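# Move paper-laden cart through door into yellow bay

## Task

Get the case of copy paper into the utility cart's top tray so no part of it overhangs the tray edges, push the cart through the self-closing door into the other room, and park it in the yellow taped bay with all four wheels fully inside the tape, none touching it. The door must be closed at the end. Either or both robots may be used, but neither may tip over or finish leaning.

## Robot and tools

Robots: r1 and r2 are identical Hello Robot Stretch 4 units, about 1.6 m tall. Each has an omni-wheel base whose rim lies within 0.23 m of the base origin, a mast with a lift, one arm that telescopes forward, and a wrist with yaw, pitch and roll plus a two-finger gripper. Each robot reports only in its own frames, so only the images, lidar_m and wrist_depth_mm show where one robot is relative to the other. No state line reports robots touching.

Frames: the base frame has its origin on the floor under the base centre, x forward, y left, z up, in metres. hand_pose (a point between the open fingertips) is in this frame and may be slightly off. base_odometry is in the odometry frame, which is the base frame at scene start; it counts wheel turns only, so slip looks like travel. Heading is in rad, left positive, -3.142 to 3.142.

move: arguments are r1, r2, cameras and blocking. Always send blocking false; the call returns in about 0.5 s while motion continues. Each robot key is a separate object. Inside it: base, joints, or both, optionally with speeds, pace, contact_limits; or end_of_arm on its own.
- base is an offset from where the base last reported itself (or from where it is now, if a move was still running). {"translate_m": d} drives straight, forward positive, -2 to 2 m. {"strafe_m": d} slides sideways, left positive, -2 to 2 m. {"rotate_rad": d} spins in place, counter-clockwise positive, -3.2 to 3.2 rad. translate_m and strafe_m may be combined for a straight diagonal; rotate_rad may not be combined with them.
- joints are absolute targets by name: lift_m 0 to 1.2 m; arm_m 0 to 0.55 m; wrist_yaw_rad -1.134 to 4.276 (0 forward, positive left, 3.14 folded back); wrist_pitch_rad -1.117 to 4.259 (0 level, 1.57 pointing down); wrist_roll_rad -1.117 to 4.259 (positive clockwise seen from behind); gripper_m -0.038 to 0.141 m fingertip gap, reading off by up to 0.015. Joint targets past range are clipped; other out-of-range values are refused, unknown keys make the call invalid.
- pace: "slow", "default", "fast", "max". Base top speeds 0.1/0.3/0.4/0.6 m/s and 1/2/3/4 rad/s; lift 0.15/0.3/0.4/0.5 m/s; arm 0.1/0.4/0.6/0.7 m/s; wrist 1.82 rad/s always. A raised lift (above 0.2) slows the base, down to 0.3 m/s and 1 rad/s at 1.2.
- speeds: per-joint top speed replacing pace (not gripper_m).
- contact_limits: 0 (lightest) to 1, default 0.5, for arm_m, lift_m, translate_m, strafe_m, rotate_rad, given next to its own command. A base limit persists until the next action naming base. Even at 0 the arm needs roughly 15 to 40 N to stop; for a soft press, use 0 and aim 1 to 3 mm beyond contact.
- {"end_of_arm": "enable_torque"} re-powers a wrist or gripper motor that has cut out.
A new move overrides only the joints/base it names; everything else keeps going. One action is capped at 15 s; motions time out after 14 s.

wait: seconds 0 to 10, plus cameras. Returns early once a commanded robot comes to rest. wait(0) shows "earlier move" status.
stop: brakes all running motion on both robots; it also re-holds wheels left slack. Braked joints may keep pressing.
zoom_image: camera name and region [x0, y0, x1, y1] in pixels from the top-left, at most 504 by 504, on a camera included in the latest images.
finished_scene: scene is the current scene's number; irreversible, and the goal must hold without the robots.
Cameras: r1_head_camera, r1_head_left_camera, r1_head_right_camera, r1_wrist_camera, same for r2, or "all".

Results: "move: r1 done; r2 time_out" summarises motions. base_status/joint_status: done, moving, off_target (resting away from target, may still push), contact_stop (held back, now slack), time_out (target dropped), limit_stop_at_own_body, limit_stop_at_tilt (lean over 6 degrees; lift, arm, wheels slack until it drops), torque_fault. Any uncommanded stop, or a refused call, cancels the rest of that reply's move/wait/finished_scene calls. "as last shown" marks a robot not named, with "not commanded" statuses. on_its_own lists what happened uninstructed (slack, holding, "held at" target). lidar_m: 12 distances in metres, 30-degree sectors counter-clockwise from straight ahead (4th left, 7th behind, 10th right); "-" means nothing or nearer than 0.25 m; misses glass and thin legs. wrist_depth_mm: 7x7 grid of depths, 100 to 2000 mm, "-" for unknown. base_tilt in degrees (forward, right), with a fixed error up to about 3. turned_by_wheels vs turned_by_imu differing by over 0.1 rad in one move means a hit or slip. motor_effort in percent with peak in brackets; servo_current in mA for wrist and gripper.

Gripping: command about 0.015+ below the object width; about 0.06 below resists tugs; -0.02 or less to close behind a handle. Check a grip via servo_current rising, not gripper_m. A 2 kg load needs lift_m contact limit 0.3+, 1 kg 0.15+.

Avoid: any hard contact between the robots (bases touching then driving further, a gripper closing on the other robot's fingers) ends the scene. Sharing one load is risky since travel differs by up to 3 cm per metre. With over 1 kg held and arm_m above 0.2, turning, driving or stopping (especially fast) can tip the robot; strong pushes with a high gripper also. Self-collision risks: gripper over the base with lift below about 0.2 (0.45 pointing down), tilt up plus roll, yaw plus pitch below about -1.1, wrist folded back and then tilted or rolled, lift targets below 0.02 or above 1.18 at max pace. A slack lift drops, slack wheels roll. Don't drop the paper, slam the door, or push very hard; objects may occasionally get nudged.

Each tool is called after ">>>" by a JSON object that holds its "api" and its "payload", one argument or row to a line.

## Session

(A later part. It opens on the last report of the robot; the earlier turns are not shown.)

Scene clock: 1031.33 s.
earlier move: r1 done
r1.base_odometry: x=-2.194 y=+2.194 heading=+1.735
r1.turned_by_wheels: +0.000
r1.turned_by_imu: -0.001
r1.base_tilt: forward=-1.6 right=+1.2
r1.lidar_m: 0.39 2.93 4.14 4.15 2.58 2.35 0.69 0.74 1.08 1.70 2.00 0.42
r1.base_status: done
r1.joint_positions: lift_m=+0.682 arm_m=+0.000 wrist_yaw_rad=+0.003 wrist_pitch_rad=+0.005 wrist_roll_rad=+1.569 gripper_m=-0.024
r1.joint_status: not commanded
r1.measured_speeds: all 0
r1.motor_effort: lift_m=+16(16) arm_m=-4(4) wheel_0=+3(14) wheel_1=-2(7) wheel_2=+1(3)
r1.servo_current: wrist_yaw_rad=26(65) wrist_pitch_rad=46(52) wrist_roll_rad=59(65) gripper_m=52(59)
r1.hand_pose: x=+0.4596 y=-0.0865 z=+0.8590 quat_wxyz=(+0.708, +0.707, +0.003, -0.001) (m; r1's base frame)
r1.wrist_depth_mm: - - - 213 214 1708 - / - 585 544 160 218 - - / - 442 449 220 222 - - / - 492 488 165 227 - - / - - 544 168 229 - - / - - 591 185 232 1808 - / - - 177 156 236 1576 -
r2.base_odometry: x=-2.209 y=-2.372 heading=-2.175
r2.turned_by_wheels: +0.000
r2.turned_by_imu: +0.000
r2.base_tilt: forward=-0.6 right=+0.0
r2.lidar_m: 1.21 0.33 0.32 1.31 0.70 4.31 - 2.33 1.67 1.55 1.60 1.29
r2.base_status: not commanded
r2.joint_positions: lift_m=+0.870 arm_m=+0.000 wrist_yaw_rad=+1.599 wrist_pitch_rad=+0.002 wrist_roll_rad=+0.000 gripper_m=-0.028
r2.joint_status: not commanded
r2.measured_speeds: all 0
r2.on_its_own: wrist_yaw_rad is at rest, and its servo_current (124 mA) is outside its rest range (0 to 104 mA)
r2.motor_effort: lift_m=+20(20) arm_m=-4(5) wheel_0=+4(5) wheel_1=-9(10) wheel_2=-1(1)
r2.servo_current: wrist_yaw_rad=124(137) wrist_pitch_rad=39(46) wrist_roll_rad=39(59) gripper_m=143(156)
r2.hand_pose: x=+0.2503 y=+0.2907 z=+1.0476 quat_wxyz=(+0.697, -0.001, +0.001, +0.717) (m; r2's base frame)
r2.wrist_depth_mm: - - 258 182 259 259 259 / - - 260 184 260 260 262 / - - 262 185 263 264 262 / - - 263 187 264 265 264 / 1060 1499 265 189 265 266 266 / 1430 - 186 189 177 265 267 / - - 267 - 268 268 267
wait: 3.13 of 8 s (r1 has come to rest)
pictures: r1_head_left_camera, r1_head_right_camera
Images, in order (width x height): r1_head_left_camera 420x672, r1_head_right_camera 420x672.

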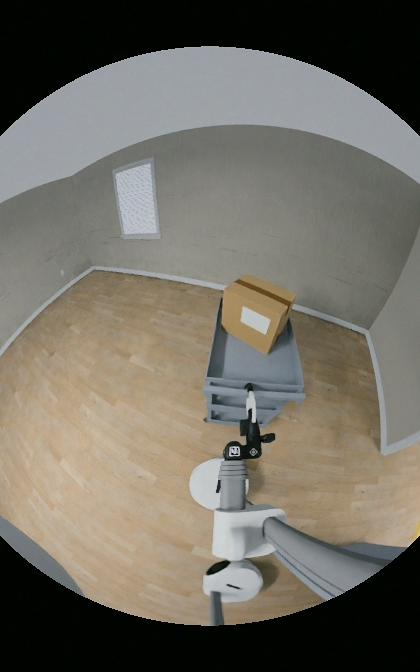

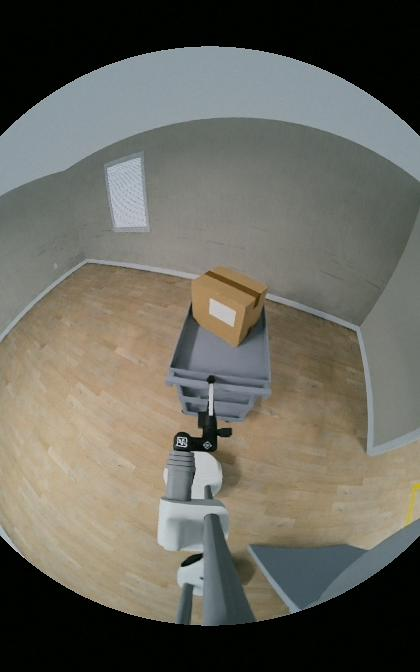

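>>> {"api": "move", "payload": {
  "blocking": false,
  "r1": {"base":{"strafe_m":-0.35},"pace":"slow"},
  "cameras": []
}}

>>> {"api": "wait", "payload": {
  "seconds": 8,
  "cameras": ["r1_head_left_camera","r1_head_right_camera"]
}}

Scene clock: 1066.57 s.
move: r1 moving
r1.base_odometry: x=-2.180 y=+2.196 heading=+1.736
r1.turned_by_wheels: +0.000
r1.turned_by_imu: +0.000
r1.base_tilt: forward=-1.6 right=+1.3
r1.lidar_m: 0.40 0.43 4.15 4.15 2.60 2.35 0.70 0.74 1.09 1.71 2.00 0.43
r1.base_status: strafe_m moving
r1.joint_positions: lift_m=+0.682 arm_m=+0.000 wrist_yaw_rad=+0.003 wrist_pitch_rad=+0.005 wrist_roll_rad=+1.569 gripper_m=-0.024
r1.joint_status: not commanded
r1.measured_speeds: translate_m=+0.000 strafe_m=-0.057 rotate_rad=-0.001 lift_m=+0.000 arm_m=+0.000 wrist_yaw_rad=+0.000 wrist_pitch_rad=+0.000 wrist_roll_rad=+0.000
r1.motor_effort: lift_m=+16(16) arm_m=-4(4) wheel_0=+10(10) wheel_1=-7(8) wheel_2=+1(1)
r1.servo_current: wrist_yaw_rad=52(59) wrist_pitch_rad=46(52) wrist_roll_rad=65(65) gripper_m=52(59)
r1.hand_pose: x=+0.4596 y=-0.0865 z=+0.8590 quat_wxyz=(+0.708, +0.707, +0.003, -0.001) (m; r1's base frame)
r1.wrist_depth_mm: - - - 215 215 1661 - / - 597 554 216 218 - - / - 452 449 220 223 - - / - 496 484 165 228 - - / - - 549 167 230 - - / - - 591 185 232 1756 - / - - 176 155 236 1499 -
r2.base_odometry: x=-2.209 y=-2.372 heading=-2.175
r2.turned_by_wheels: +0.000
r2.turned_by_imu: +0.000
r2.base_tilt: forward=-0.7 right=+0.1
r2.lidar_m: 1.20 0.34 0.34 1.31 0.69 4.31 - 2.38 1.65 1.53 1.62 1.28
r2.base_status: not commanded
r2.joint_positions: lift_m=+0.870 arm_m=+0.000 wrist_yaw_rad=+1.599 wrist_pitch_rad=+0.002 wrist_roll_rad=+0.000 gripper_m=-0.028
r2.joint_status: not commanded
r2.measured_speeds: all 0
r2.motor_effort: lift_m=+20(20) arm_m=-4(4) wheel_0=+4(4) wheel_1=-10(10) wheel_2=-1(1)
r2.servo_current: wrist_yaw_rad=137(137) wrist_pitch_rad=39(46) wrist_roll_rad=39(65) gripper_m=143(150)
r2.hand_pose: x=+0.2503 y=+0.2907 z=+1.0476 quat_wxyz=(+0.697, -0.001, +0.001, +0.717) (m; r2's base frame)
r2.wrist_depth_mm: - - 259 182 259 259 260 / - - 260 183 260 262 260 / - - 263 185 262 260 262 / - - 265 186 264 265 264 / 991 1499 265 189 265 265 265 / 732 - 186 190 178 266 266 / 691 - 267 - 267 267 270
pictures: none
No camera images: "cameras" was empty.

Scene clock: 1070.70 s.
earlier move: r1 done
r1.base_odometry: x=-1.849 y=+2.252 heading=+1.736
r1.turned_by_wheels: +0.000
r1.turned_by_imu: -0.001
r1.base_tilt: forward=-1.6 right=+1.2
r1.lidar_m: 0.36 0.35 4.46 4.34 2.74 0.72 0.64 0.69 1.35 1.37 1.62 0.46
r1.base_status: done
r1.joint_positions: lift_m=+0.682 arm_m=+0.000 wrist_yaw_rad=+0.003 wrist_pitch_rad=+0.005 wrist_roll_rad=+1.569 gripper_m=-0.024
r1.joint_status: not commanded
r1.measured_speeds: all 0
r1.motor_effort: lift_m=+16(16) arm_m=-4(4) wheel_0=+4(10) wheel_1=-1(8) wheel_2=+1(3)
r1.servo_current: wrist_yaw_rad=59(65) wrist_pitch_rad=46(52) wrist_roll_rad=39(72) gripper_m=52(65)
r1.hand_pose: x=+0.4596 y=-0.0865 z=+0.8590 quat_wxyz=(+0.708, +0.707, +0.003, -0.001) (m; r1's base frame)
r1.wrist_depth_mm: - - - - 287 1499 1182 / - - - - 271 1618 - / - - - 257 259 1863 - / - - 569 245 250 - - / - 477 473 182 240 - - / - 508 488 185 231 - - / - - 180 155 178 - -
r2.base_odometry: x=-2.209 y=-2.372 heading=-2.175
r2.turned_by_wheels: +0.000
r2.turned_by_imu: +0.001
r2.base_tilt: forward=-0.7 right=+0.0
r2.lidar_m: 1.19 0.34 0.34 0.70 0.75 4.31 - 2.33 1.61 1.56 1.60 1.26
r2.base_status: not commanded
r2.joint_positions: lift_m=+0.870 arm_m=+0.000 wrist_yaw_rad=+1.599 wrist_pitch_rad=+0.002 wrist_roll_rad=+0.000 gripper_m=-0.028
r2.joint_status: not commanded
r2.measured_speeds: all 0
r2.on_its_own: wrist_yaw_rad is at rest, and its servo_current (130 mA) is outside its rest range (0 to 104 mA)
r2.motor_effort: lift_m=+20(20) arm_m=-5(5) wheel_0=+4(5) wheel_1=-9(10) wheel_2=-1(1)
r2.servo_current: wrist_yaw_rad=130(143) wrist_pitch_rad=39(52) wrist_roll_rad=39(65) gripper_m=137(150)
r2.hand_pose: x=+0.2503 y=+0.2907 z=+1.0476 quat_wxyz=(+0.697, -0.001, +0.001, +0.717) (m; r2's base frame)
r2.wrist_depth_mm: - - 259 182 259 258 260 / - - 259 183 262 260 262 / - - 262 185 262 263 263 / - - 264 187 263 263 264 / - 1708 264 190 266 265 264 / - 1808 183 190 177 266 266 / - - 267 - 268 268 268
wait: 4.13 of 8 s (r1 has come to rest)
pictures: r1_head_left_camera, r1_head_right_camera
Images, in order (width x height): r1_head_left_camera 420x672, r1_head_right_camera 420x672.

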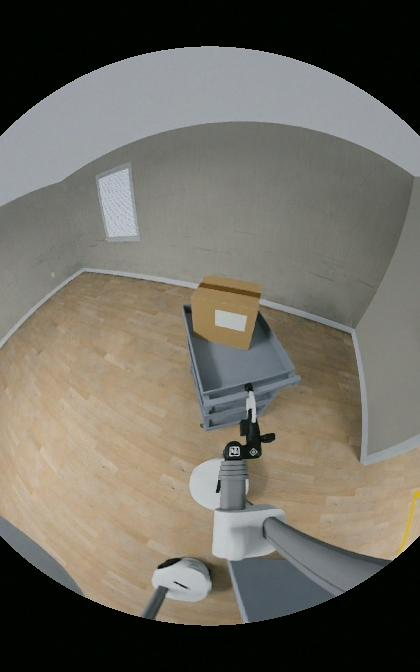

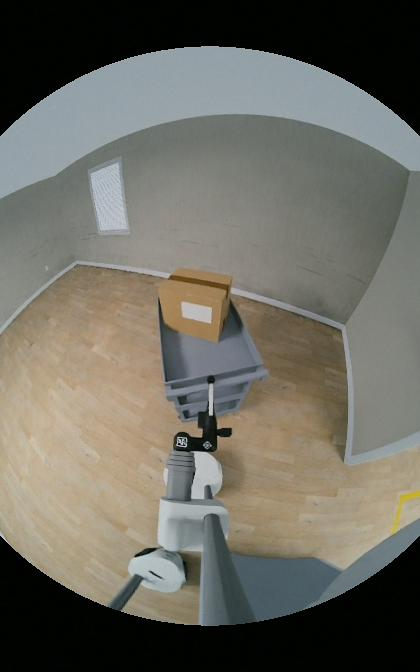

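>>> {"api": "move", "payload": {
  "blocking": false,
  "r1": {"base":{"rotate_rad":0.3},"pace":"slow"},
  "cameras": []
}}

>>> {"api": "wait", "payload": {
  "seconds": 4,
  "cameras": []
}}

>>> {"api": "move", "payload": {
  "blocking": false,
  "r1": {"base":{"strafe_m":-0.3},"pace":"slow"},
  "cameras": []
}}

>>> {"api": "wait", "payload": {
  "seconds": 8,
  "cameras": ["r1_head_left_camera","r1_head_right_camera"]
}}

Scene clock: 1077.83 s.
move: r1 moving
r1.base_odometry: x=-1.849 y=+2.252 heading=+1.860
r1.turned_by_wheels: +0.124
r1.turned_by_imu: +0.124
r1.base_tilt: forward=-1.6 right=+1.3
r1.lidar_m: 0.36 3.08 4.45 3.72 2.61 0.71 0.65 0.74 4.27 1.36 1.77 0.45
r1.base_status: rotate_rad moving
r1.joint_positions: lift_m=+0.682 arm_m=+0.000 wrist_yaw_rad=-0.007 wrist_pitch_rad=+0.005 wrist_roll_rad=+1.569 gripper_m=-0.024
r1.joint_status: not commanded
r1.measured_speeds: translate_m=-0.001 strafe_m=+0.000 rotate_rad=+0.488 lift_m=+0.000 arm_m=+0.000 wrist_yaw_rad=-0.028 wrist_pitch_rad=+0.000 wrist_roll_rad=+0.000
r1.motor_effort: lift_m=+16(16) arm_m=-2(4) wheel_0=-10(11) wheel_1=-8(8) wheel_2=-11(11)
r1.servo_current: wrist_yaw_rad=52(72) wrist_pitch_rad=46(52) wrist_roll_rad=65(65) gripper_m=52(52)
r1.hand_pose: x=+0.4586 y=-0.0895 z=+0.8590 quat_wxyz=(+0.708, +0.707, -0.001, -0.004) (m; r1's base frame)
r1.wrist_depth_mm: - - - 202 268 1576 1281 / - - - 256 258 1618 - / - - - 249 251 - - / - 580 480 241 244 - - / - 488 480 178 237 - - / - - 188 184 229 - - / - - 535 167 222 - -
r2.base_odometry: x=-2.209 y=-2.372 heading=-2.175
r2.turned_by_wheels: +0.000
r2.turned_by_imu: +0.000
r2.base_tilt: forward=-0.7 right=+0.0
r2.lidar_m: 1.19 0.34 0.35 0.71 0.75 4.31 - 2.33 1.65 1.53 1.60 1.30
r2.base_status: not commanded
r2.joint_positions: lift_m=+0.870 arm_m=+0.000 wrist_yaw_rad=+1.599 wrist_pitch_rad=+0.002 wrist_roll_rad=+0.000 gripper_m=-0.028
r2.joint_status: not commanded
r2.measured_speeds: all 0
r2.motor_effort: lift_m=+20(20) arm_m=-4(4) wheel_0=+4(4) wheel_1=-9(10) wheel_2=-1(1)
r2.servo_current: wrist_yaw_rad=124(130) wrist_pitch_rad=39(46) wrist_roll_rad=46(59) gripper_m=150(150)
r2.hand_pose: x=+0.2503 y=+0.2907 z=+1.0476 quat_wxyz=(+0.697, -0.001, +0.001, +0.717) (m; r2's base frame)
r2.wrist_depth_mm: - - 258 181 259 258 259 / - - 260 183 260 262 262 / - - 262 185 263 263 262 / - - 263 186 264 265 265 / - 1537 265 189 264 266 266 / - 1808 185 189 178 266 267 / - - 266 - 268 268 268
pictures: none
No camera images: "cameras" was empty.

Scene clock: 1078.73 s.
earlier move: r1 done
r1.base_odometry: x=-1.849 y=+2.251 heading=+2.035
r1.turned_by_wheels: +0.175
r1.turned_by_imu: +0.176
r1.base_tilt: forward=-1.6 right=+1.3
r1.lidar_m: 0.40 3.63 4.46 3.17 2.50 0.71 0.65 0.92 1.38 1.41 2.15 0.42
r1.base_status: done
r1.joint_positions: lift_m=+0.682 arm_m=+0.000 wrist_yaw_rad=-0.003 wrist_pitch_rad=+0.005 wrist_roll_rad=+1.569 gripper_m=-0.024
r1.joint_status: not commanded
r1.measured_speeds: all 0
r1.motor_effort: lift_m=+16(16) arm_m=+4(4) wheel_0=-3(12) wheel_1=-1(8) wheel_2=-6(11)
r1.servo_current: wrist_yaw_rad=46(72) wrist_pitch_rad=46(52) wrist_roll_rad=46(65) gripper_m=52(59)
r1.hand_pose: x=+0.4590 y=-0.0882 z=+0.8590 quat_wxyz=(+0.708, +0.707, +0.001, -0.003) (m; r1's base frame)
r1.wrist_depth_mm: - - - 211 214 - - / - 544 539 159 218 - - / - 445 449 220 221 - - / - 504 480 165 224 - - / - - 554 167 230 - - / - - 206 184 232 1808 - / - - 176 154 238 1576 1308
r2.base_odometry: x=-2.209 y=-2.372 heading=-2.175
r2.turned_by_wheels: +0.000
r2.turned_by_imu: +0.000
r2.base_tilt: forward=-0.7 right=+0.1
r2.lidar_m: 1.21 0.33 0.34 0.70 0.77 4.31 - 2.37 1.62 1.54 1.60 1.30
r2.base_status: not commanded
r2.joint_positions: lift_m=+0.870 arm_m=+0.000 wrist_yaw_rad=+1.599 wrist_pitch_rad=+0.002 wrist_roll_rad=+0.000 gripper_m=-0.028
r2.joint_status: not commanded
r2.measured_speeds: all 0
r2.on_its_own: wrist_yaw_rad is at rest, and its servo_current (124 mA) is outside its rest range (0 to 104 mA)
r2.motor_effort: lift_m=+20(20) arm_m=-4(4) wheel_0=+4(5) wheel_1=-10(10) wheel_2=-1(1)
r2.servo_current: wrist_yaw_rad=124(137) wrist_pitch_rad=39(46) wrist_roll_rad=39(59) gripper_m=143(150)
r2.hand_pose: x=+0.2503 y=+0.2907 z=+1.0476 quat_wxyz=(+0.697, -0.001, +0.001, +0.717) (m; r2's base frame)
r2.wrist_depth_mm: - - 258 182 259 259 260 / - - 262 183 260 259 260 / - - 262 185 262 263 263 / - - 265 186 263 264 264 / - 1576 265 189 266 265 265 / - 1756 186 190 177 266 267 / - 1336 266 - 267 268 267
wait: 0.90 of 4 s (r1 has come to rest)
pictures: none
No camera images: "cameras" was empty.

Scene clock: 1079.23 s.
move: r1 moving
r1.base_odometry: x=-1.836 y=+2.258 heading=+2.035
r1.turned_by_wheels: +0.000
r1.turned_by_imu: +0.000
r1.base_tilt: forward=-1.6 right=+1.3
r1.lidar_m: 0.41 3.61 4.48 3.14 2.50 0.72 0.63 0.96 1.36 1.41 2.13 0.41
r1.base_status: strafe_m moving
r1.joint_positions: lift_m=+0.682 arm_m=+0.000 wrist_yaw_rad=-0.003 wrist_pitch_rad=+0.005 wrist_roll_rad=+1.569 gripper_m=-0.024
r1.joint_status: not commanded
r1.measured_speeds: translate_m=+0.000 strafe_m=-0.057 rotate_rad=-0.001 lift_m=+0.000 arm_m=+0.000 wrist_yaw_rad=+0.000 wrist_pitch_rad=+0.000 wrist_roll_rad=+0.000
r1.motor_effort: lift_m=+16(16) arm_m=+4(4) wheel_0=+8(10) wheel_1=-6(7) wheel_2=-1(5)
r1.servo_current: wrist_yaw_rad=46(59) wrist_pitch_rad=46(52) wrist_roll_rad=46(59) gripper_m=52(59)
r1.hand_pose: x=+0.4590 y=-0.0882 z=+0.8590 quat_wxyz=(+0.708, +0.707, +0.001, -0.003) (m; r1's base frame)
r1.wrist_depth_mm: - - - 206 210 - - / - 521 517 - 213 - - / - 445 445 216 218 - - / - 500 492 163 223 - - / - - 559 166 228 - - / - - 597 184 233 1756 - / - - 177 181 238 1499 1308
r2.base_odometry: x=-2.209 y=-2.372 heading=-2.175
r2.turned_by_wheels: +0.000
r2.turned_by_imu: +0.000
r2.base_tilt: forward=-0.7 right=+0.0
r2.lidar_m: 1.21 0.33 0.35 0.73 0.75 4.33 - 2.33 1.66 1.54 1.59 1.30
r2.base_status: not commanded
r2.joint_positions: lift_m=+0.870 arm_m=+0.000 wrist_yaw_rad=+1.599 wrist_pitch_rad=+0.002 wrist_roll_rad=+0.000 gripper_m=-0.028
r2.joint_status: not commanded
r2.measured_speeds: all 0
r2.motor_effort: lift_m=+20(20) arm_m=-4(4) wheel_0=+4(4) wheel_1=-10(10) wheel_2=-1(1)
r2.servo_current: wrist_yaw_rad=117(137) wrist_pitch_rad=46(46) wrist_roll_rad=52(59) gripper_m=150(150)
r2.hand_pose: x=+0.2503 y=+0.2907 z=+1.0476 quat_wxyz=(+0.697, -0.001, +0.001, +0.717) (m; r2's base frame)
r2.wrist_depth_mm: - - 260 182 259 260 260 / - - 260 183 260 260 260 / - - 264 186 263 262 263 / - - 263 186 263 263 264 / - 1138 265 189 265 266 264 / - 1863 185 189 177 267 267 / - 1336 267 - 267 268 268
pictures: none
No camera images: "cameras" was empty.

Scene clock: 1082.87 s.
earlier move: r1 done
r1.base_odometry: x=-1.581 y=+2.386 heading=+2.035
r1.turned_by_wheels: +0.000
r1.turned_by_imu: -0.001
r1.base_tilt: forward=-1.6 right=+1.3
r1.lidar_m: 0.37 0.44 4.70 3.39 0.88 0.72 0.81 1.20 1.09 1.18 1.76 0.42
r1.base_status: done
r1.joint_positions: lift_m=+0.682 arm_m=+0.000 wrist_yaw_rad=+0.001 wrist_pitch_rad=+0.005 wrist_roll_rad=+1.569 gripper_m=-0.024
r1.joint_status: not commanded
r1.measured_speeds: all 0
r1.motor_effort: lift_m=+16(16) arm_m=+4(4) wheel_0=+3(12) wheel_1=-2(7) wheel_2=+0(5)
r1.servo_current: wrist_yaw_rad=46(65) wrist_pitch_rad=46(52) wrist_roll_rad=33(65) gripper_m=65(65)
r1.hand_pose: x=+0.4594 y=-0.0871 z=+0.8590 quat_wxyz=(+0.708, +0.707, +0.002, -0.001) (m; r1's base frame)
r1.wrist_depth_mm: - - - 227 227 1537 - / - - 627 168 228 - - / - 484 477 229 230 - - / - 480 473 169 232 - - / - - 521 170 232 - - / - - 559 185 232 798 - / - - 177 156 234 - -
r2.base_odometry: x=-2.209 y=-2.372 heading=-2.175
r2.turned_by_wheels: +0.000
r2.turned_by_imu: +0.001
r2.base_tilt: forward=-0.7 right=+0.0
r2.lidar_m: 1.21 0.34 0.36 0.90 1.59 4.31 - 2.37 1.67 1.55 1.60 1.29
r2.base_status: not commanded
r2.joint_positions: lift_m=+0.870 arm_m=+0.000 wrist_yaw_rad=+1.599 wrist_pitch_rad=+0.002 wrist_roll_rad=+0.000 gripper_m=-0.028
r2.joint_status: not commanded
r2.measured_speeds: all 0
r2.on_its_own: wrist_yaw_rad is at rest, and its servo_current (124 mA) is outside its rest range (0 to 104 mA)
r2.motor_effort: lift_m=+20(20) arm_m=-4(5) wheel_0=+4(5) wheel_1=-10(10) wheel_2=-1(1)
r2.servo_current: wrist_yaw_rad=124(143) wrist_pitch_rad=39(46) wrist_roll_rad=39(59) gripper_m=137(156)
r2.hand_pose: x=+0.2503 y=+0.2907 z=+1.0476 quat_wxyz=(+0.697, -0.001, +0.001, +0.717) (m; r2's base frame)
r2.wrist_depth_mm: - - 259 182 258 258 260 / - - 262 183 260 260 260 / - - 262 185 262 263 262 / - - 264 186 264 264 264 / - - 265 189 265 266 265 / - - 185 190 178 267 266 / - - 267 - 267 267 267
wait: 3.63 of 8 s (r1 has come to rest)
pictures: r1_head_left_camera, r1_head_right_camera
Images, in order (width x height): r1_head_left_camera 420x672, r1_head_right_camera 420x672.

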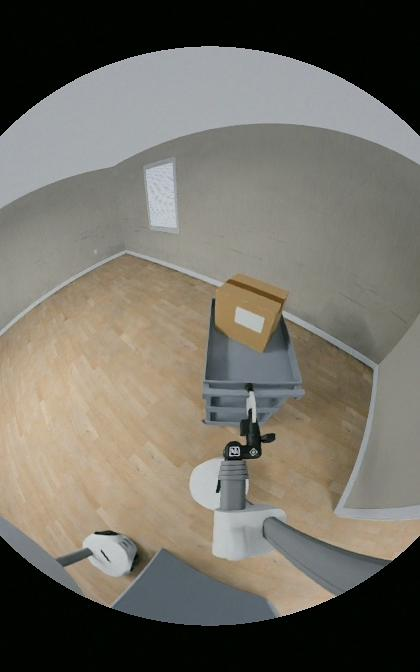

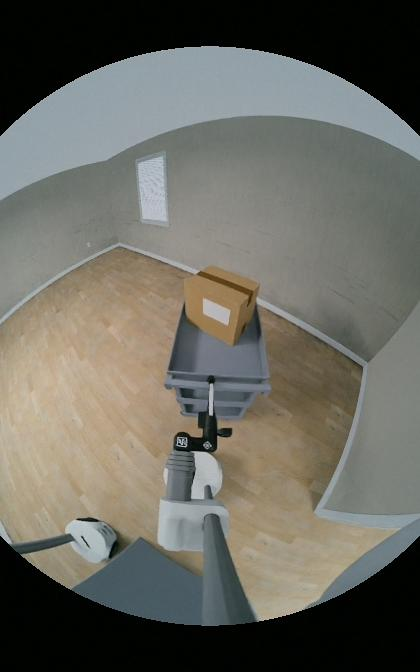

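>>> {"api": "move", "payload": {
  "blocking": false,
  "r1": {"base":{"strafe_m":-0.3},"pace":"slow"},
  "cameras": []
}}

>>> {"api": "wait", "payload": {
  "seconds": 6,
  "cameras": []
}}

>>> {"api": "move", "payload": {
  "blocking": false,
  "r1": {"base":{"rotate_rad":0.3},"pace":"slow"},
  "cameras": []
}}

>>> {"api": "wait", "payload": {
  "seconds": 4,
  "cameras": ["r1_head_left_camera","r1_head_right_camera"]
}}

Scene clock: 1092.30 s.
move: r1 moving
r1.base_odometry: x=-1.568 y=+2.392 heading=+2.035
r1.turned_by_wheels: +0.000
r1.turned_by_imu: +0.000
r1.base_tilt: forward=-1.6 right=+1.2
r1.lidar_m: 0.39 0.38 4.71 3.39 0.91 0.73 0.82 1.24 1.09 1.17 1.74 0.43
r1.base_status: strafe_m moving
r1.joint_positions: lift_m=+0.682 arm_m=+0.000 wrist_yaw_rad=+0.001 wrist_pitch_rad=+0.005 wrist_roll_rad=+1.569 gripper_m=-0.024
r1.joint_status: not commanded
r1.measured_speeds: translate_m=+0.000 strafe_m=-0.057 rotate_rad=+0.000 lift_m=+0.000 arm_m=+0.000 wrist_yaw_rad=+0.002 wrist_pitch_rad=+0.000 wrist_roll_rad=+0.000
r1.motor_effort: lift_m=+16(16) arm_m=+4(4) wheel_0=+10(10) wheel_1=-6(6) wheel_2=+0(1)
r1.servo_current: wrist_yaw_rad=52(59) wrist_pitch_rad=39(52) wrist_roll_rad=46(59) gripper_m=52(52)
r1.hand_pose: x=+0.4594 y=-0.0871 z=+0.8590 quat_wxyz=(+0.708, +0.707, +0.002, -0.001) (m; r1's base frame)
r1.wrist_depth_mm: - - - 227 228 1576 - / - - 591 169 229 - - / - 492 488 228 231 - - / - 477 473 170 231 - - / - - 521 171 232 - - / - - 554 184 232 - - / - - 176 155 233 - -
r2.base_odometry: x=-2.209 y=-2.372 heading=-2.175
r2.turned_by_wheels: +0.000
r2.turned_by_imu: +0.000
r2.base_tilt: forward=-0.6 right=+0.0
r2.lidar_m: 1.21 0.35 0.33 0.92 1.62 4.31 - 2.33 1.63 1.55 1.59 1.26
r2.base_status: not commanded
r2.joint_positions: lift_m=+0.870 arm_m=+0.000 wrist_yaw_rad=+1.599 wrist_pitch_rad=+0.002 wrist_roll_rad=+0.000 gripper_m=-0.028
r2.joint_status: not commanded
r2.measured_speeds: all 0
r2.motor_effort: lift_m=+20(20) arm_m=-4(4) wheel_0=+4(4) wheel_1=-10(10) wheel_2=-1(1)
r2.servo_current: wrist_yaw_rad=137(137) wrist_pitch_rad=39(46) wrist_roll_rad=59(59) gripper_m=150(150)
r2.hand_pose: x=+0.2503 y=+0.2907 z=+1.0476 quat_wxyz=(+0.697, -0.001, +0.001, +0.717) (m; r2's base frame)
r2.wrist_depth_mm: - - 259 182 259 259 259 / - - 259 183 259 262 260 / - - 262 185 263 262 262 / - - 264 186 264 264 263 / - - 265 189 265 265 264 / - - 186 190 178 266 267 / - - 268 - 268 268 268
pictures: none
No camera images: "cameras" was empty.

Scene clock: 1095.93 s.
earlier move: r1 done
r1.base_odometry: x=-1.313 y=+2.520 heading=+2.035
r1.turned_by_wheels: +0.000
r1.turned_by_imu: -0.001
r1.base_tilt: forward=-1.6 right=+1.2
r1.lidar_m: 0.35 0.40 4.94 3.59 0.91 0.90 0.98 3.84 0.84 0.92 1.37 0.45
r1.base_status: done
r1.joint_positions: lift_m=+0.682 arm_m=+0.000 wrist_yaw_rad=+0.001 wrist_pitch_rad=+0.005 wrist_roll_rad=+1.569 gripper_m=-0.024
r1.joint_status: not commanded
r1.measured_speeds: all 0
r1.motor_effort: lift_m=+16(16) arm_m=-4(4) wheel_0=+4(12) wheel_1=-3(8) wheel_2=+1(2)
r1.servo_current: wrist_yaw_rad=52(65) wrist_pitch_rad=39(52) wrist_roll_rad=65(65) gripper_m=52(59)
r1.hand_pose: x=+0.4594 y=-0.0871 z=+0.8590 quat_wxyz=(+0.708, +0.707, +0.002, -0.001) (m; r1's base frame)
r1.wrist_depth_mm: - - - 258 260 1499 1255 / - - - 252 253 1537 - / - - 654 245 247 - - / - 508 473 241 242 - - / - 496 484 178 236 - - / - - 504 185 231 - - / - - 180 153 224 - -
r2.base_odometry: x=-2.209 y=-2.372 heading=-2.175
r2.turned_by_wheels: +0.000
r2.turned_by_imu: +0.001
r2.base_tilt: forward=-0.7 right=+0.0
r2.lidar_m: 1.19 0.35 0.35 1.12 2.02 4.33 - 2.36 1.63 1.53 1.61 1.28
r2.base_status: not commanded
r2.joint_positions: lift_m=+0.870 arm_m=+0.000 wrist_yaw_rad=+1.599 wrist_pitch_rad=+0.002 wrist_roll_rad=+0.000 gripper_m=-0.028
r2.joint_status: not commanded
r2.measured_speeds: all 0
r2.on_its_own: wrist_yaw_rad is at rest, and its servo_current (130 mA) is outside its rest range (0 to 104 mA)
r2.motor_effort: lift_m=+20(20) arm_m=-4(5) wheel_0=+4(5) wheel_1=-10(10) wheel_2=-1(1)
r2.servo_current: wrist_yaw_rad=130(143) wrist_pitch_rad=39(46) wrist_roll_rad=46(65) gripper_m=143(156)
r2.hand_pose: x=+0.2503 y=+0.2907 z=+1.0476 quat_wxyz=(+0.697, -0.001, +0.001, +0.717) (m; r2's base frame)
r2.wrist_depth_mm: - - 258 182 258 258 259 / - - 262 183 260 262 260 / - - 263 185 263 263 264 / - - 264 187 264 263 265 / - - 265 189 266 266 265 / - - 187 190 177 265 266 / - - 267 - 267 268 267
wait: 3.63 of 6 s (r1 has come to rest)
pictures: none
No camera images: "cameras" was empty.

Scene clock: 1096.43 s.
move: r1 moving
r1.base_odometry: x=-1.312 y=+2.520 heading=+2.159
r1.turned_by_wheels: +0.124
r1.turned_by_imu: +0.124
r1.base_tilt: forward=-1.6 right=+1.3
r1.lidar_m: 0.37 3.68 4.93 3.32 0.88 0.90 1.05 3.81 0.85 0.95 1.62 0.44
r1.base_status: rotate_rad moving
r1.joint_positions: lift_m=+0.682 arm_m=+0.000 wrist_yaw_rad=-0.007 wrist_pitch_rad=+0.005 wrist_roll_rad=+1.569 gripper_m=-0.024
r1.joint_status: not commanded
r1.measured_speeds: translate_m=+0.000 strafe_m=-0.001 rotate_rad=+0.487 lift_m=+0.000 arm_m=+0.000 wrist_yaw_rad=-0.021 wrist_pitch_rad=+0.000 wrist_roll_rad=+0.000
r1.motor_effort: lift_m=+16(16) arm_m=-3(4) wheel_0=-12(12) wheel_1=-6(8) wheel_2=-10(10)
r1.servo_current: wrist_yaw_rad=59(59) wrist_pitch_rad=46(52) wrist_roll_rad=33(65) gripper_m=46(52)
r1.hand_pose: x=+0.4586 y=-0.0896 z=+0.8590 quat_wxyz=(+0.708, +0.707, -0.001, -0.004) (m; r1's base frame)
r1.wrist_depth_mm: - - - 245 247 1499 1229 / - - - 243 243 - - / - 549 591 238 241 - - / - 469 469 236 237 - - / - 512 508 175 234 - - / - - 188 183 231 - - / - - 580 - 228 - -
r2.base_odometry: x=-2.209 y=-2.372 heading=-2.175
r2.turned_by_wheels: +0.000
r2.turned_by_imu: +0.000
r2.base_tilt: forward=-0.6 right=+0.1
r2.lidar_m: 1.20 0.33 0.35 1.12 2.05 4.29 - 2.32 1.66 1.54 1.58 1.28
r2.base_status: not commanded
r2.joint_positions: lift_m=+0.870 arm_m=+0.000 wrist_yaw_rad=+1.599 wrist_pitch_rad=+0.002 wrist_roll_rad=+0.000 gripper_m=-0.028
r2.joint_status: not commanded
r2.measured_speeds: all 0
r2.motor_effort: lift_m=+20(20) arm_m=-4(4) wheel_0=+4(4) wheel_1=-10(10) wheel_2=-1(1)
r2.servo_current: wrist_yaw_rad=130(130) wrist_pitch_rad=46(46) wrist_roll_rad=52(52) gripper_m=143(156)
r2.hand_pose: x=+0.2503 y=+0.2907 z=+1.0476 quat_wxyz=(+0.697, -0.001, +0.001, +0.717) (m; r2's base frame)
r2.wrist_depth_mm: - - 258 182 259 259 260 / - - 260 183 260 262 263 / - - 263 185 264 263 263 / - - 264 186 263 264 264 / - - 263 189 266 266 266 / - - 186 189 177 265 266 / - - 267 - 267 266 268
pictures: none
No camera images: "cameras" was empty.

Scene clock: 1097.33 s.
earlier move: r1 done
r1.base_odometry: x=-1.312 y=+2.520 heading=+2.334
r1.turned_by_wheels: +0.175
r1.turned_by_imu: +0.175
r1.base_tilt: forward=-1.6 right=+1.3
r1.lidar_m: 0.41 4.94 4.51 1.15 0.88 0.90 1.20 0.82 0.85 1.09 0.46 0.39
r1.base_status: done
r1.joint_positions: lift_m=+0.682 arm_m=+0.000 wrist_yaw_rad=-0.003 wrist_pitch_rad=+0.005 wrist_roll_rad=+1.569 gripper_m=-0.024
r1.joint_status: not commanded
r1.measured_speeds: all 0
r1.motor_effort: lift_m=+16(16) arm_m=-4(4) wheel_0=-7(14) wheel_1=-4(8) wheel_2=-4(10)
r1.servo_current: wrist_yaw_rad=46(72) wrist_pitch_rad=46(59) wrist_roll_rad=52(65) gripper_m=46(59)
r1.hand_pose: x=+0.4590 y=-0.0883 z=+0.8590 quat_wxyz=(+0.708, +0.707, +0.001, -0.003) (m; r1's base frame)
r1.wrist_depth_mm: - 535 530 - 197 - - / - 442 445 147 204 - - / - 445 452 151 211 - - / - 544 512 158 218 - - / - - 597 163 227 - - / - - 187 184 233 1808 - / - - 176 153 243 1537 1308
r2.base_odometry: x=-2.209 y=-2.372 heading=-2.175
r2.turned_by_wheels: +0.000
r2.turned_by_imu: +0.000
r2.base_tilt: forward=-0.7 right=+0.0
r2.lidar_m: 1.19 0.33 0.34 1.12 1.99 4.29 - 2.35 1.64 1.54 1.60 1.28
r2.base_status: not commanded
r2.joint_positions: lift_m=+0.870 arm_m=+0.000 wrist_yaw_rad=+1.599 wrist_pitch_rad=+0.002 wrist_roll_rad=+0.000 gripper_m=-0.028
r2.joint_status: not commanded
r2.measured_speeds: all 0
r2.on_its_own: wrist_yaw_rad is at rest, and its servo_current (130 mA) is outside its rest range (0 to 104 mA)
r2.motor_effort: lift_m=+20(20) arm_m=-4(5) wheel_0=+4(4) wheel_1=-10(10) wheel_2=-1(1)
r2.servo_current: wrist_yaw_rad=130(137) wrist_pitch_rad=39(46) wrist_roll_rad=46(59) gripper_m=143(156)
r2.hand_pose: x=+0.2503 y=+0.2907 z=+1.0476 quat_wxyz=(+0.697, -0.001, +0.001, +0.717) (m; r2's base frame)
r2.wrist_depth_mm: - - 259 181 258 259 259 / - - 260 184 259 260 262 / - - 263 185 262 263 263 / - - 264 187 264 264 264 / - - 264 189 264 266 265 / - - 186 190 177 266 267 / - - 266 - 267 267 267
wait: 0.90 of 4 s (r1 has come to rest)
pictures: r1_head_left_camera, r1_head_right_camera
Images, in order (width x height): r1_head_left_camera 420x672, r1_head_right_camera 420x672.

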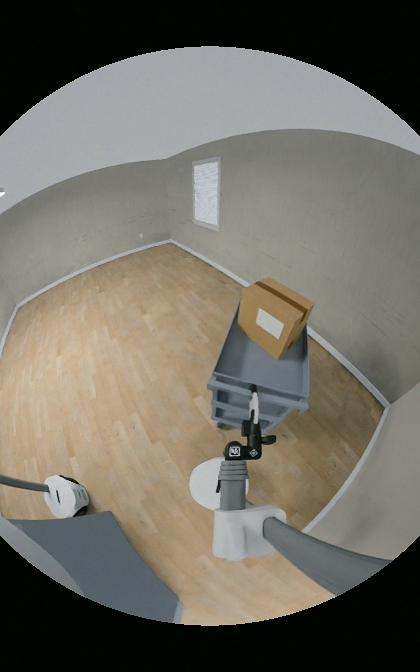

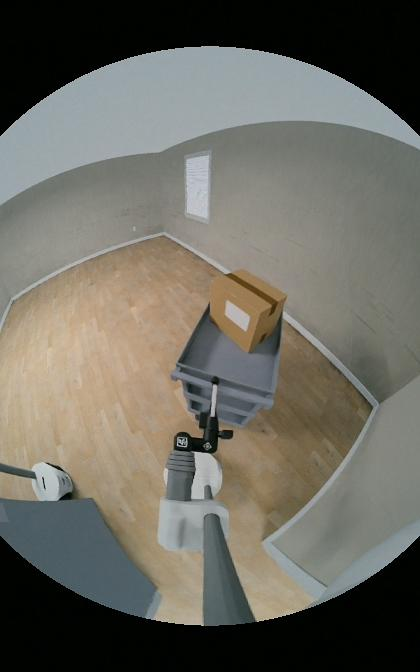

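>>> {"api": "move", "payload": {
  "blocking": false,
  "r1": {"base":{"strafe_m":-0.4},"pace":"slow"},
  "cameras": []
}}

>>> {"api": "wait", "payload": {
  "seconds": 6,
  "cameras": ["r1_head_left_camera","r1_head_right_camera"]
}}

Scene clock: 1104.67 s.
move: r1 moving
r1.base_odometry: x=-1.302 y=+2.530 heading=+2.334
r1.turned_by_wheels: +0.000
r1.turned_by_imu: +0.000
r1.base_tilt: forward=-1.6 right=+1.3
r1.lidar_m: 0.40 4.95 4.54 1.16 0.91 0.92 1.21 0.82 0.85 1.08 1.88 0.39
r1.base_status: strafe_m moving
r1.joint_positions: lift_m=+0.682 arm_m=+0.000 wrist_yaw_rad=-0.003 wrist_pitch_rad=+0.005 wrist_roll_rad=+1.569 gripper_m=-0.024
r1.joint_status: not commanded
r1.measured_speeds: translate_m=+0.001 strafe_m=-0.056 rotate_rad=-0.004 lift_m=+0.000 arm_m=+0.000 wrist_yaw_rad=+0.000 wrist_pitch_rad=+0.000 wrist_roll_rad=+0.000
r1.motor_effort: lift_m=+16(16) arm_m=-1(4) wheel_0=+8(9) wheel_1=-6(7) wheel_2=-1(4)
r1.servo_current: wrist_yaw_rad=46(65) wrist_pitch_rad=52(52) wrist_roll_rad=39(59) gripper_m=52(59)
r1.hand_pose: x=+0.4590 y=-0.0882 z=+0.8590 quat_wxyz=(+0.708, +0.707, +0.001, -0.003) (m; r1's base frame)
r1.wrist_depth_mm: - 504 504 189 191 - - / - 427 427 195 200 - - / - 449 452 148 208 - - / - 554 521 154 217 - - / - - 609 160 224 1863 - / - - 208 185 232 1756 - / - - 177 152 245 1576 1255
r2.base_odometry: x=-2.209 y=-2.372 heading=-2.175
r2.turned_by_wheels: +0.000
r2.turned_by_imu: +0.000
r2.base_tilt: forward=-0.7 right=+0.1
r2.lidar_m: 1.20 0.32 0.34 1.12 2.01 4.31 - 2.32 1.65 1.56 1.60 1.28
r2.base_status: not commanded
r2.joint_positions: lift_m=+0.870 arm_m=+0.000 wrist_yaw_rad=+1.599 wrist_pitch_rad=+0.002 wrist_roll_rad=+0.000 gripper_m=-0.028
r2.joint_status: not commanded
r2.measured_speeds: all 0
r2.motor_effort: lift_m=+20(20) arm_m=-4(4) wheel_0=+5(5) wheel_1=-9(10) wheel_2=-1(1)
r2.servo_current: wrist_yaw_rad=124(137) wrist_pitch_rad=39(46) wrist_roll_rad=52(59) gripper_m=150(150)
r2.hand_pose: x=+0.2503 y=+0.2907 z=+1.0476 quat_wxyz=(+0.697, -0.001, +0.001, +0.717) (m; r2's base frame)
r2.wrist_depth_mm: - - 259 182 260 259 259 / - - 260 183 260 262 260 / - - 262 185 262 262 262 / - - 264 186 264 264 265 / - - 265 189 265 264 266 / - - 186 189 178 266 266 / - - 267 - 268 268 268
pictures: none
No camera images: "cameras" was empty.

Scene clock: 1109.33 s.
earlier move: r1 done
r1.base_odometry: x=-1.024 y=+2.797 heading=+2.334
r1.turned_by_wheels: +0.000
r1.turned_by_imu: -0.001
r1.base_tilt: forward=-1.6 right=+1.3
r1.lidar_m: 0.40 0.43 5.04 1.51 1.21 1.25 0.63 0.59 0.61 0.80 1.56 0.45
r1.base_status: done
r1.joint_positions: lift_m=+0.682 arm_m=+0.000 wrist_yaw_rad=+0.003 wrist_pitch_rad=+0.005 wrist_roll_rad=+1.569 gripper_m=-0.024
r1.joint_status: not commanded
r1.measured_speeds: all 0
r1.motor_effort: lift_m=+16(16) arm_m=+4(4) wheel_0=+4(15) wheel_1=-1(7) wheel_2=+0(4)
r1.servo_current: wrist_yaw_rad=59(78) wrist_pitch_rad=46(59) wrist_roll_rad=46(65) gripper_m=46(59)
r1.hand_pose: x=+0.4596 y=-0.0865 z=+0.8590 quat_wxyz=(+0.708, +0.707, +0.003, -0.001) (m; r1's base frame)
r1.wrist_depth_mm: - - - 229 229 - - / - - - 230 231 - - / - 504 500 230 232 - - / - 473 469 170 232 - - / - - 517 171 233 - - / - - 554 185 232 - - / - - 177 156 233 - -
r2.base_odometry: x=-2.209 y=-2.372 heading=-2.175
r2.turned_by_wheels: +0.000
r2.turned_by_imu: +0.001
r2.base_tilt: forward=-0.6 right=+0.0
r2.lidar_m: 1.21 0.35 0.35 1.52 3.29 4.32 - 2.34 1.64 1.54 1.60 1.31
r2.base_status: not commanded
r2.joint_positions: lift_m=+0.870 arm_m=+0.000 wrist_yaw_rad=+1.599 wrist_pitch_rad=+0.002 wrist_roll_rad=+0.000 gripper_m=-0.028
r2.joint_status: not commanded
r2.measured_speeds: all 0
r2.on_its_own: wrist_yaw_rad is at rest, and its servo_current (130 mA) is outside its rest range (0 to 104 mA)
r2.motor_effort: lift_m=+20(20) arm_m=-4(4) wheel_0=+4(5) wheel_1=-10(10) wheel_2=-1(1)
r2.servo_current: wrist_yaw_rad=130(143) wrist_pitch_rad=33(52) wrist_roll_rad=46(65) gripper_m=143(156)
r2.hand_pose: x=+0.2503 y=+0.2907 z=+1.0476 quat_wxyz=(+0.697, -0.001, +0.001, +0.717) (m; r2's base frame)
r2.wrist_depth_mm: - - 258 182 259 259 259 / - - 259 183 262 263 260 / - - 262 185 263 263 262 / - - 264 186 264 263 264 / - - 265 189 264 265 266 / - - 186 190 177 267 267 / - - 267 - 266 268 270
wait: 4.67 of 6 s (r1 has come to rest)
pictures: r1_head_left_camera, r1_head_right_camera
Images, in order (width x height): r1_head_left_camera 420x672, r1_head_right_camera 420x672.

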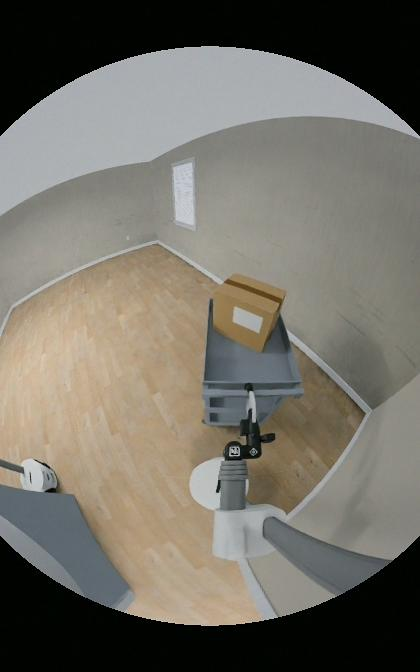

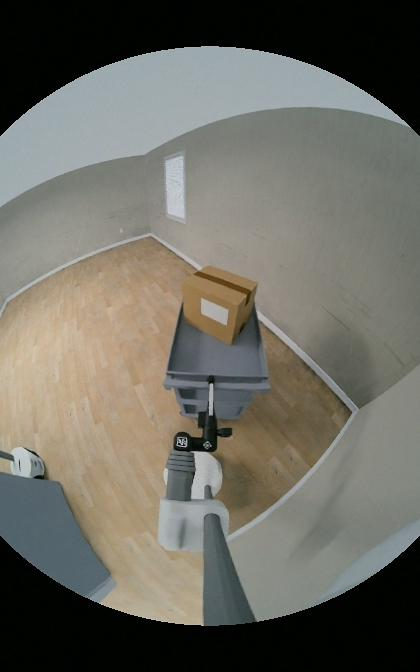

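>>> {"api": "move", "payload": {
  "blocking": false,
  "r1": {"base":{"strafe_m":-0.38,"translate_m":0.2},"pace":"slow"},
  "cameras": []
}}

>>> {"api": "wait", "payload": {
  "seconds": 6,
  "cameras": []
}}

>>> {"api": "move", "payload": {
  "blocking": false,
  "r1": {"base":{"rotate_rad":0.35},"pace":"slow"},
  "cameras": []
}}

>>> {"api": "wait", "payload": {
  "seconds": 4,
  "cameras": ["r1_head_left_camera","r1_head_right_camera"]
}}

Scene clock: 1115.70 s.
move: r1 moving
r1.base_odometry: x=-1.020 y=+2.808 heading=+2.334
r1.turned_by_wheels: +0.000
r1.turned_by_imu: +0.000
r1.base_tilt: forward=-1.6 right=+1.3
r1.lidar_m: 0.38 0.39 5.07 1.48 1.23 1.24 0.63 0.59 0.62 0.76 1.54 0.43
r1.base_status: translate_m moving; strafe_m moving
r1.joint_positions: lift_m=+0.682 arm_m=+0.000 wrist_yaw_rad=+0.003 wrist_pitch_rad=+0.005 wrist_roll_rad=+1.569 gripper_m=-0.024
r1.joint_status: not commanded
r1.measured_speeds: translate_m=+0.024 strafe_m=-0.043 rotate_rad=+0.001 lift_m=+0.000 arm_m=+0.000 wrist_yaw_rad=+0.000 wrist_pitch_rad=+0.000 wrist_roll_rad=+0.000
r1.motor_effort: lift_m=+16(16) arm_m=+4(4) wheel_0=+10(12) wheel_1=-4(4) wheel_2=-6(6)
r1.servo_current: wrist_yaw_rad=52(72) wrist_pitch_rad=46(52) wrist_roll_rad=46(72) gripper_m=52(52)
r1.hand_pose: x=+0.4596 y=-0.0865 z=+0.8590 quat_wxyz=(+0.708, +0.707, +0.003, -0.001) (m; r1's base frame)
r1.wrist_depth_mm: - - - 231 231 - - / - - - 231 232 - - / - 512 508 230 232 - - / - 473 469 171 233 - - / - - 512 171 233 - - / - - 539 185 232 - - / - - 176 155 233 - -
r2.base_odometry: x=-2.209 y=-2.372 heading=-2.175
r2.turned_by_wheels: +0.000
r2.turned_by_imu: +0.000
r2.base_tilt: forward=-0.6 right=+0.1
r2.lidar_m: 1.19 0.34 0.34 1.53 3.28 4.30 - 2.34 1.66 1.54 1.59 1.30
r2.base_status: not commanded
r2.joint_positions: lift_m=+0.870 arm_m=+0.000 wrist_yaw_rad=+1.599 wrist_pitch_rad=+0.002 wrist_roll_rad=+0.000 gripper_m=-0.028
r2.joint_status: not commanded
r2.measured_speeds: all 0
r2.motor_effort: lift_m=+20(20) arm_m=-4(4) wheel_0=+4(4) wheel_1=-10(10) wheel_2=-1(1)
r2.servo_current: wrist_yaw_rad=124(137) wrist_pitch_rad=39(46) wrist_roll_rad=46(59) gripper_m=150(150)
r2.hand_pose: x=+0.2503 y=+0.2907 z=+1.0476 quat_wxyz=(+0.697, -0.001, +0.001, +0.717) (m; r2's base frame)
r2.wrist_depth_mm: - - 259 182 260 260 260 / - - 262 183 260 260 260 / - - 262 186 263 263 263 / - - 263 186 264 264 264 / - - 265 189 265 265 264 / - - 186 189 178 267 267 / - - 267 - 267 267 268
pictures: none
No camera images: "cameras" was empty.

Scene clock: 1120.77 s.
earlier move: r1 done
r1.base_odometry: x=-0.887 y=+3.204 heading=+2.334
r1.turned_by_wheels: -0.001
r1.turned_by_imu: -0.003
r1.base_tilt: forward=-1.6 right=+1.3
r1.lidar_m: 0.38 3.22 5.29 1.96 1.63 0.88 0.56 0.52 0.54 0.69 1.13 0.43
r1.base_status: done
r1.joint_positions: lift_m=+0.682 arm_m=+0.000 wrist_yaw_rad=+0.000 wrist_pitch_rad=+0.005 wrist_roll_rad=+1.569 gripper_m=-0.024
r1.joint_status: not commanded
r1.measured_speeds: all 0
r1.motor_effort: lift_m=+16(16) arm_m=+4(4) wheel_0=+2(12) wheel_1=-4(6) wheel_2=-5(8)
r1.servo_current: wrist_yaw_rad=39(72) wrist_pitch_rad=46(59) wrist_roll_rad=46(72) gripper_m=52(59)
r1.hand_pose: x=+0.4593 y=-0.0874 z=+0.8590 quat_wxyz=(+0.708, +0.707, +0.002, -0.002) (m; r1's base frame)
r1.wrist_depth_mm: - - - 239 240 - - / - - - 237 239 - - / - 521 554 235 237 - - / - 462 466 235 236 - - / - 496 504 173 235 - - / - - 208 185 232 - - / - - 180 156 229 125 -
r2.base_odometry: x=-2.209 y=-2.372 heading=-2.175
r2.turned_by_wheels: +0.000
r2.turned_by_imu: +0.001
r2.base_tilt: forward=-0.7 right=+0.1
r2.lidar_m: 1.21 0.35 0.35 1.93 3.30 4.26 - 2.34 1.67 1.53 1.60 1.30
r2.base_status: not commanded
r2.joint_positions: lift_m=+0.870 arm_m=+0.000 wrist_yaw_rad=+1.599 wrist_pitch_rad=+0.002 wrist_roll_rad=+0.000 gripper_m=-0.028
r2.joint_status: not commanded
r2.measured_speeds: all 0
r2.on_its_own: wrist_yaw_rad is at rest, and its servo_current (111 mA) is outside its rest range (0 to 104 mA)
r2.motor_effort: lift_m=+20(20) arm_m=-4(5) wheel_0=+4(5) wheel_1=-10(10) wheel_2=-1(1)
r2.servo_current: wrist_yaw_rad=111(143) wrist_pitch_rad=46(46) wrist_roll_rad=46(65) gripper_m=143(156)
r2.hand_pose: x=+0.2503 y=+0.2907 z=+1.0476 quat_wxyz=(+0.697, -0.001, +0.001, +0.717) (m; r2's base frame)
r2.wrist_depth_mm: - - 258 182 259 260 260 / - - 260 183 260 262 262 / - - 262 185 263 262 263 / - - 263 187 265 263 264 / - - 265 189 265 266 266 / - - 186 189 177 265 267 / - - 267 - 266 268 267
wait: 5.07 of 6 s (r1 has come to rest)
pictures: none
No camera images: "cameras" was empty.

Scene clock: 1121.27 s.
move: r1 moving
r1.base_odometry: x=-0.887 y=+3.204 heading=+2.459
r1.turned_by_wheels: +0.126
r1.turned_by_imu: +0.126
r1.base_tilt: forward=-1.6 right=+1.3
r1.lidar_m: 0.39 4.79 5.04 1.70 1.63 0.75 0.56 0.52 0.57 0.78 1.12 0.41
r1.base_status: rotate_rad moving
r1.joint_positions: lift_m=+0.682 arm_m=+0.000 wrist_yaw_rad=-0.005 wrist_pitch_rad=+0.005 wrist_roll_rad=+1.569 gripper_m=-0.024
r1.joint_status: not commanded
r1.measured_speeds: translate_m=-0.001 strafe_m=+0.000 rotate_rad=+0.490 lift_m=+0.000 arm_m=+0.000 wrist_yaw_rad=+0.000 wrist_pitch_rad=+0.000 wrist_roll_rad=+0.000
r1.motor_effort: lift_m=+16(16) arm_m=+3(4) wheel_0=-12(12) wheel_1=-3(8) wheel_2=-8(11)
r1.servo_current: wrist_yaw_rad=59(59) wrist_pitch_rad=46(52) wrist_roll_rad=46(59) gripper_m=46(52)
r1.hand_pose: x=+0.4588 y=-0.0889 z=+0.8590 quat_wxyz=(+0.708, +0.707, +0.000, -0.004) (m; r1's base frame)
r1.wrist_depth_mm: - - - 216 218 - - / - 539 564 219 220 - - / - 445 455 222 224 - - / - 480 484 166 226 - - / - - 539 169 231 - - / - - 188 185 232 1808 - / - - 176 153 236 1464 -
r2.base_odometry: x=-2.209 y=-2.372 heading=-2.175
r2.turned_by_wheels: +0.000
r2.turned_by_imu: +0.000
r2.base_tilt: forward=-0.6 right=+0.0
r2.lidar_m: 1.20 0.34 0.37 1.93 3.27 4.26 - 2.33 1.66 1.54 1.61 1.30
r2.base_status: not commanded
r2.joint_positions: lift_m=+0.870 arm_m=+0.000 wrist_yaw_rad=+1.599 wrist_pitch_rad=+0.002 wrist_roll_rad=+0.000 gripper_m=-0.028
r2.joint_status: not commanded
r2.measured_speeds: all 0
r2.motor_effort: lift_m=+20(20) arm_m=-4(4) wheel_0=+4(4) wheel_1=-9(10) wheel_2=-1(1)
r2.servo_current: wrist_yaw_rad=130(130) wrist_pitch_rad=46(46) wrist_roll_rad=46(52) gripper_m=150(150)
r2.hand_pose: x=+0.2503 y=+0.2907 z=+1.0476 quat_wxyz=(+0.697, -0.001, +0.001, +0.717) (m; r2's base frame)
r2.wrist_depth_mm: - - 258 182 259 259 259 / - - 260 184 262 262 262 / - - 263 185 262 263 262 / - - 264 187 263 264 264 / - - 266 189 265 265 266 / - - 187 189 178 266 268 / - - 267 - 268 268 268
pictures: none
No camera images: "cameras" was empty.

Scene clock: 1122.23 s.
earlier move: r1 done
r1.base_odometry: x=-0.887 y=+3.204 heading=+2.683
r1.turned_by_wheels: +0.224
r1.turned_by_imu: +0.224
r1.base_tilt: forward=-1.6 right=+1.3
r1.lidar_m: 0.41 5.24 4.20 1.66 1.65 0.64 0.53 0.52 0.61 1.02 0.37 0.37
r1.base_status: done
r1.joint_positions: lift_m=+0.682 arm_m=+0.000 wrist_yaw_rad=-0.005 wrist_pitch_rad=+0.005 wrist_roll_rad=+1.569 gripper_m=-0.024
r1.joint_status: not commanded
r1.measured_speeds: all 0
r1.motor_effort: lift_m=+16(16) arm_m=-3(4) wheel_0=-6(13) wheel_1=-3(8) wheel_2=-2(11)
r1.servo_current: wrist_yaw_rad=59(59) wrist_pitch_rad=39(52) wrist_roll_rad=52(59) gripper_m=46(59)
r1.hand_pose: x=+0.4589 y=-0.0888 z=+0.8590 quat_wxyz=(+0.708, +0.707, +0.000, -0.003) (m; r1's base frame)
r1.wrist_depth_mm: - 364 366 103 159 161 - / - 413 404 110 171 172 - / - 525 508 - 185 - - / - - - - 202 - - / - - - - 220 1661 - / - - 188 - 234 1661 1281 / - - 180 - 160 1430 1205
r2.base_odometry: x=-2.209 y=-2.372 heading=-2.175
r2.turned_by_wheels: +0.000
r2.turned_by_imu: +0.000
r2.base_tilt: forward=-0.7 right=+0.0
r2.lidar_m: 1.18 0.32 0.36 1.93 3.26 4.29 - 2.35 1.62 1.53 1.60 1.28
r2.base_status: not commanded
r2.joint_positions: lift_m=+0.870 arm_m=+0.000 wrist_yaw_rad=+1.599 wrist_pitch_rad=+0.002 wrist_roll_rad=+0.000 gripper_m=-0.028
r2.joint_status: not commanded
r2.measured_speeds: all 0
r2.on_its_own: wrist_yaw_rad is at rest, and its servo_current (124 mA) is outside its rest range (0 to 104 mA)
r2.motor_effort: lift_m=+20(20) arm_m=-4(4) wheel_0=+4(5) wheel_1=-9(10) wheel_2=-1(1)
r2.servo_current: wrist_yaw_rad=124(137) wrist_pitch_rad=39(46) wrist_roll_rad=39(52) gripper_m=143(150)
r2.hand_pose: x=+0.2503 y=+0.2907 z=+1.0476 quat_wxyz=(+0.697, -0.001, +0.001, +0.717) (m; r2's base frame)
r2.wrist_depth_mm: - - 259 182 259 258 260 / - - 260 183 259 262 262 / - - 263 185 262 263 263 / - - 264 187 264 263 265 / - - 266 189 265 265 265 / - - 187 189 177 266 266 / - - 267 - 267 268 270
wait: 0.97 of 4 s (r1 has come to rest)
pictures: r1_head_left_camera, r1_head_right_camera
Images, in order (width x height): r1_head_left_camera 420x672, r1_head_right_camera 420x672.

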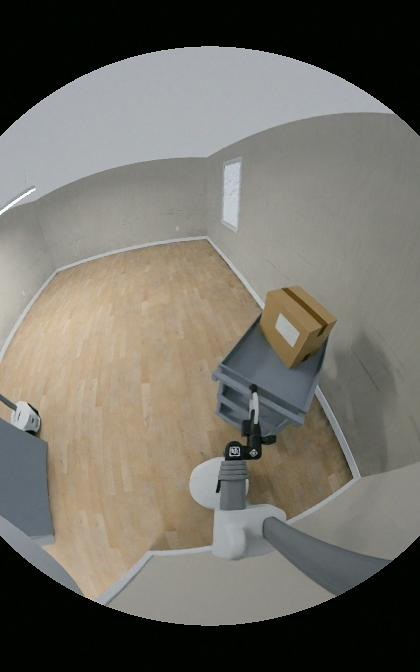

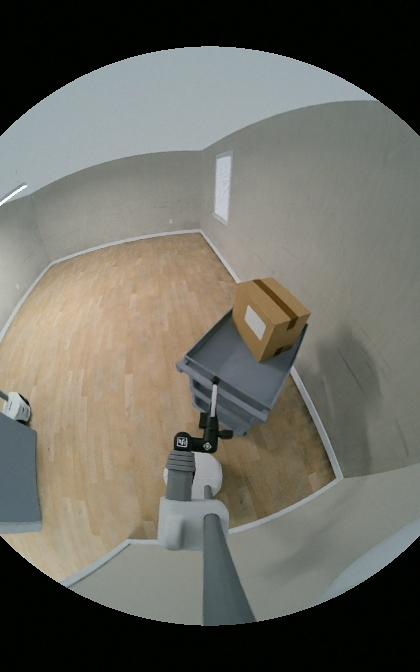

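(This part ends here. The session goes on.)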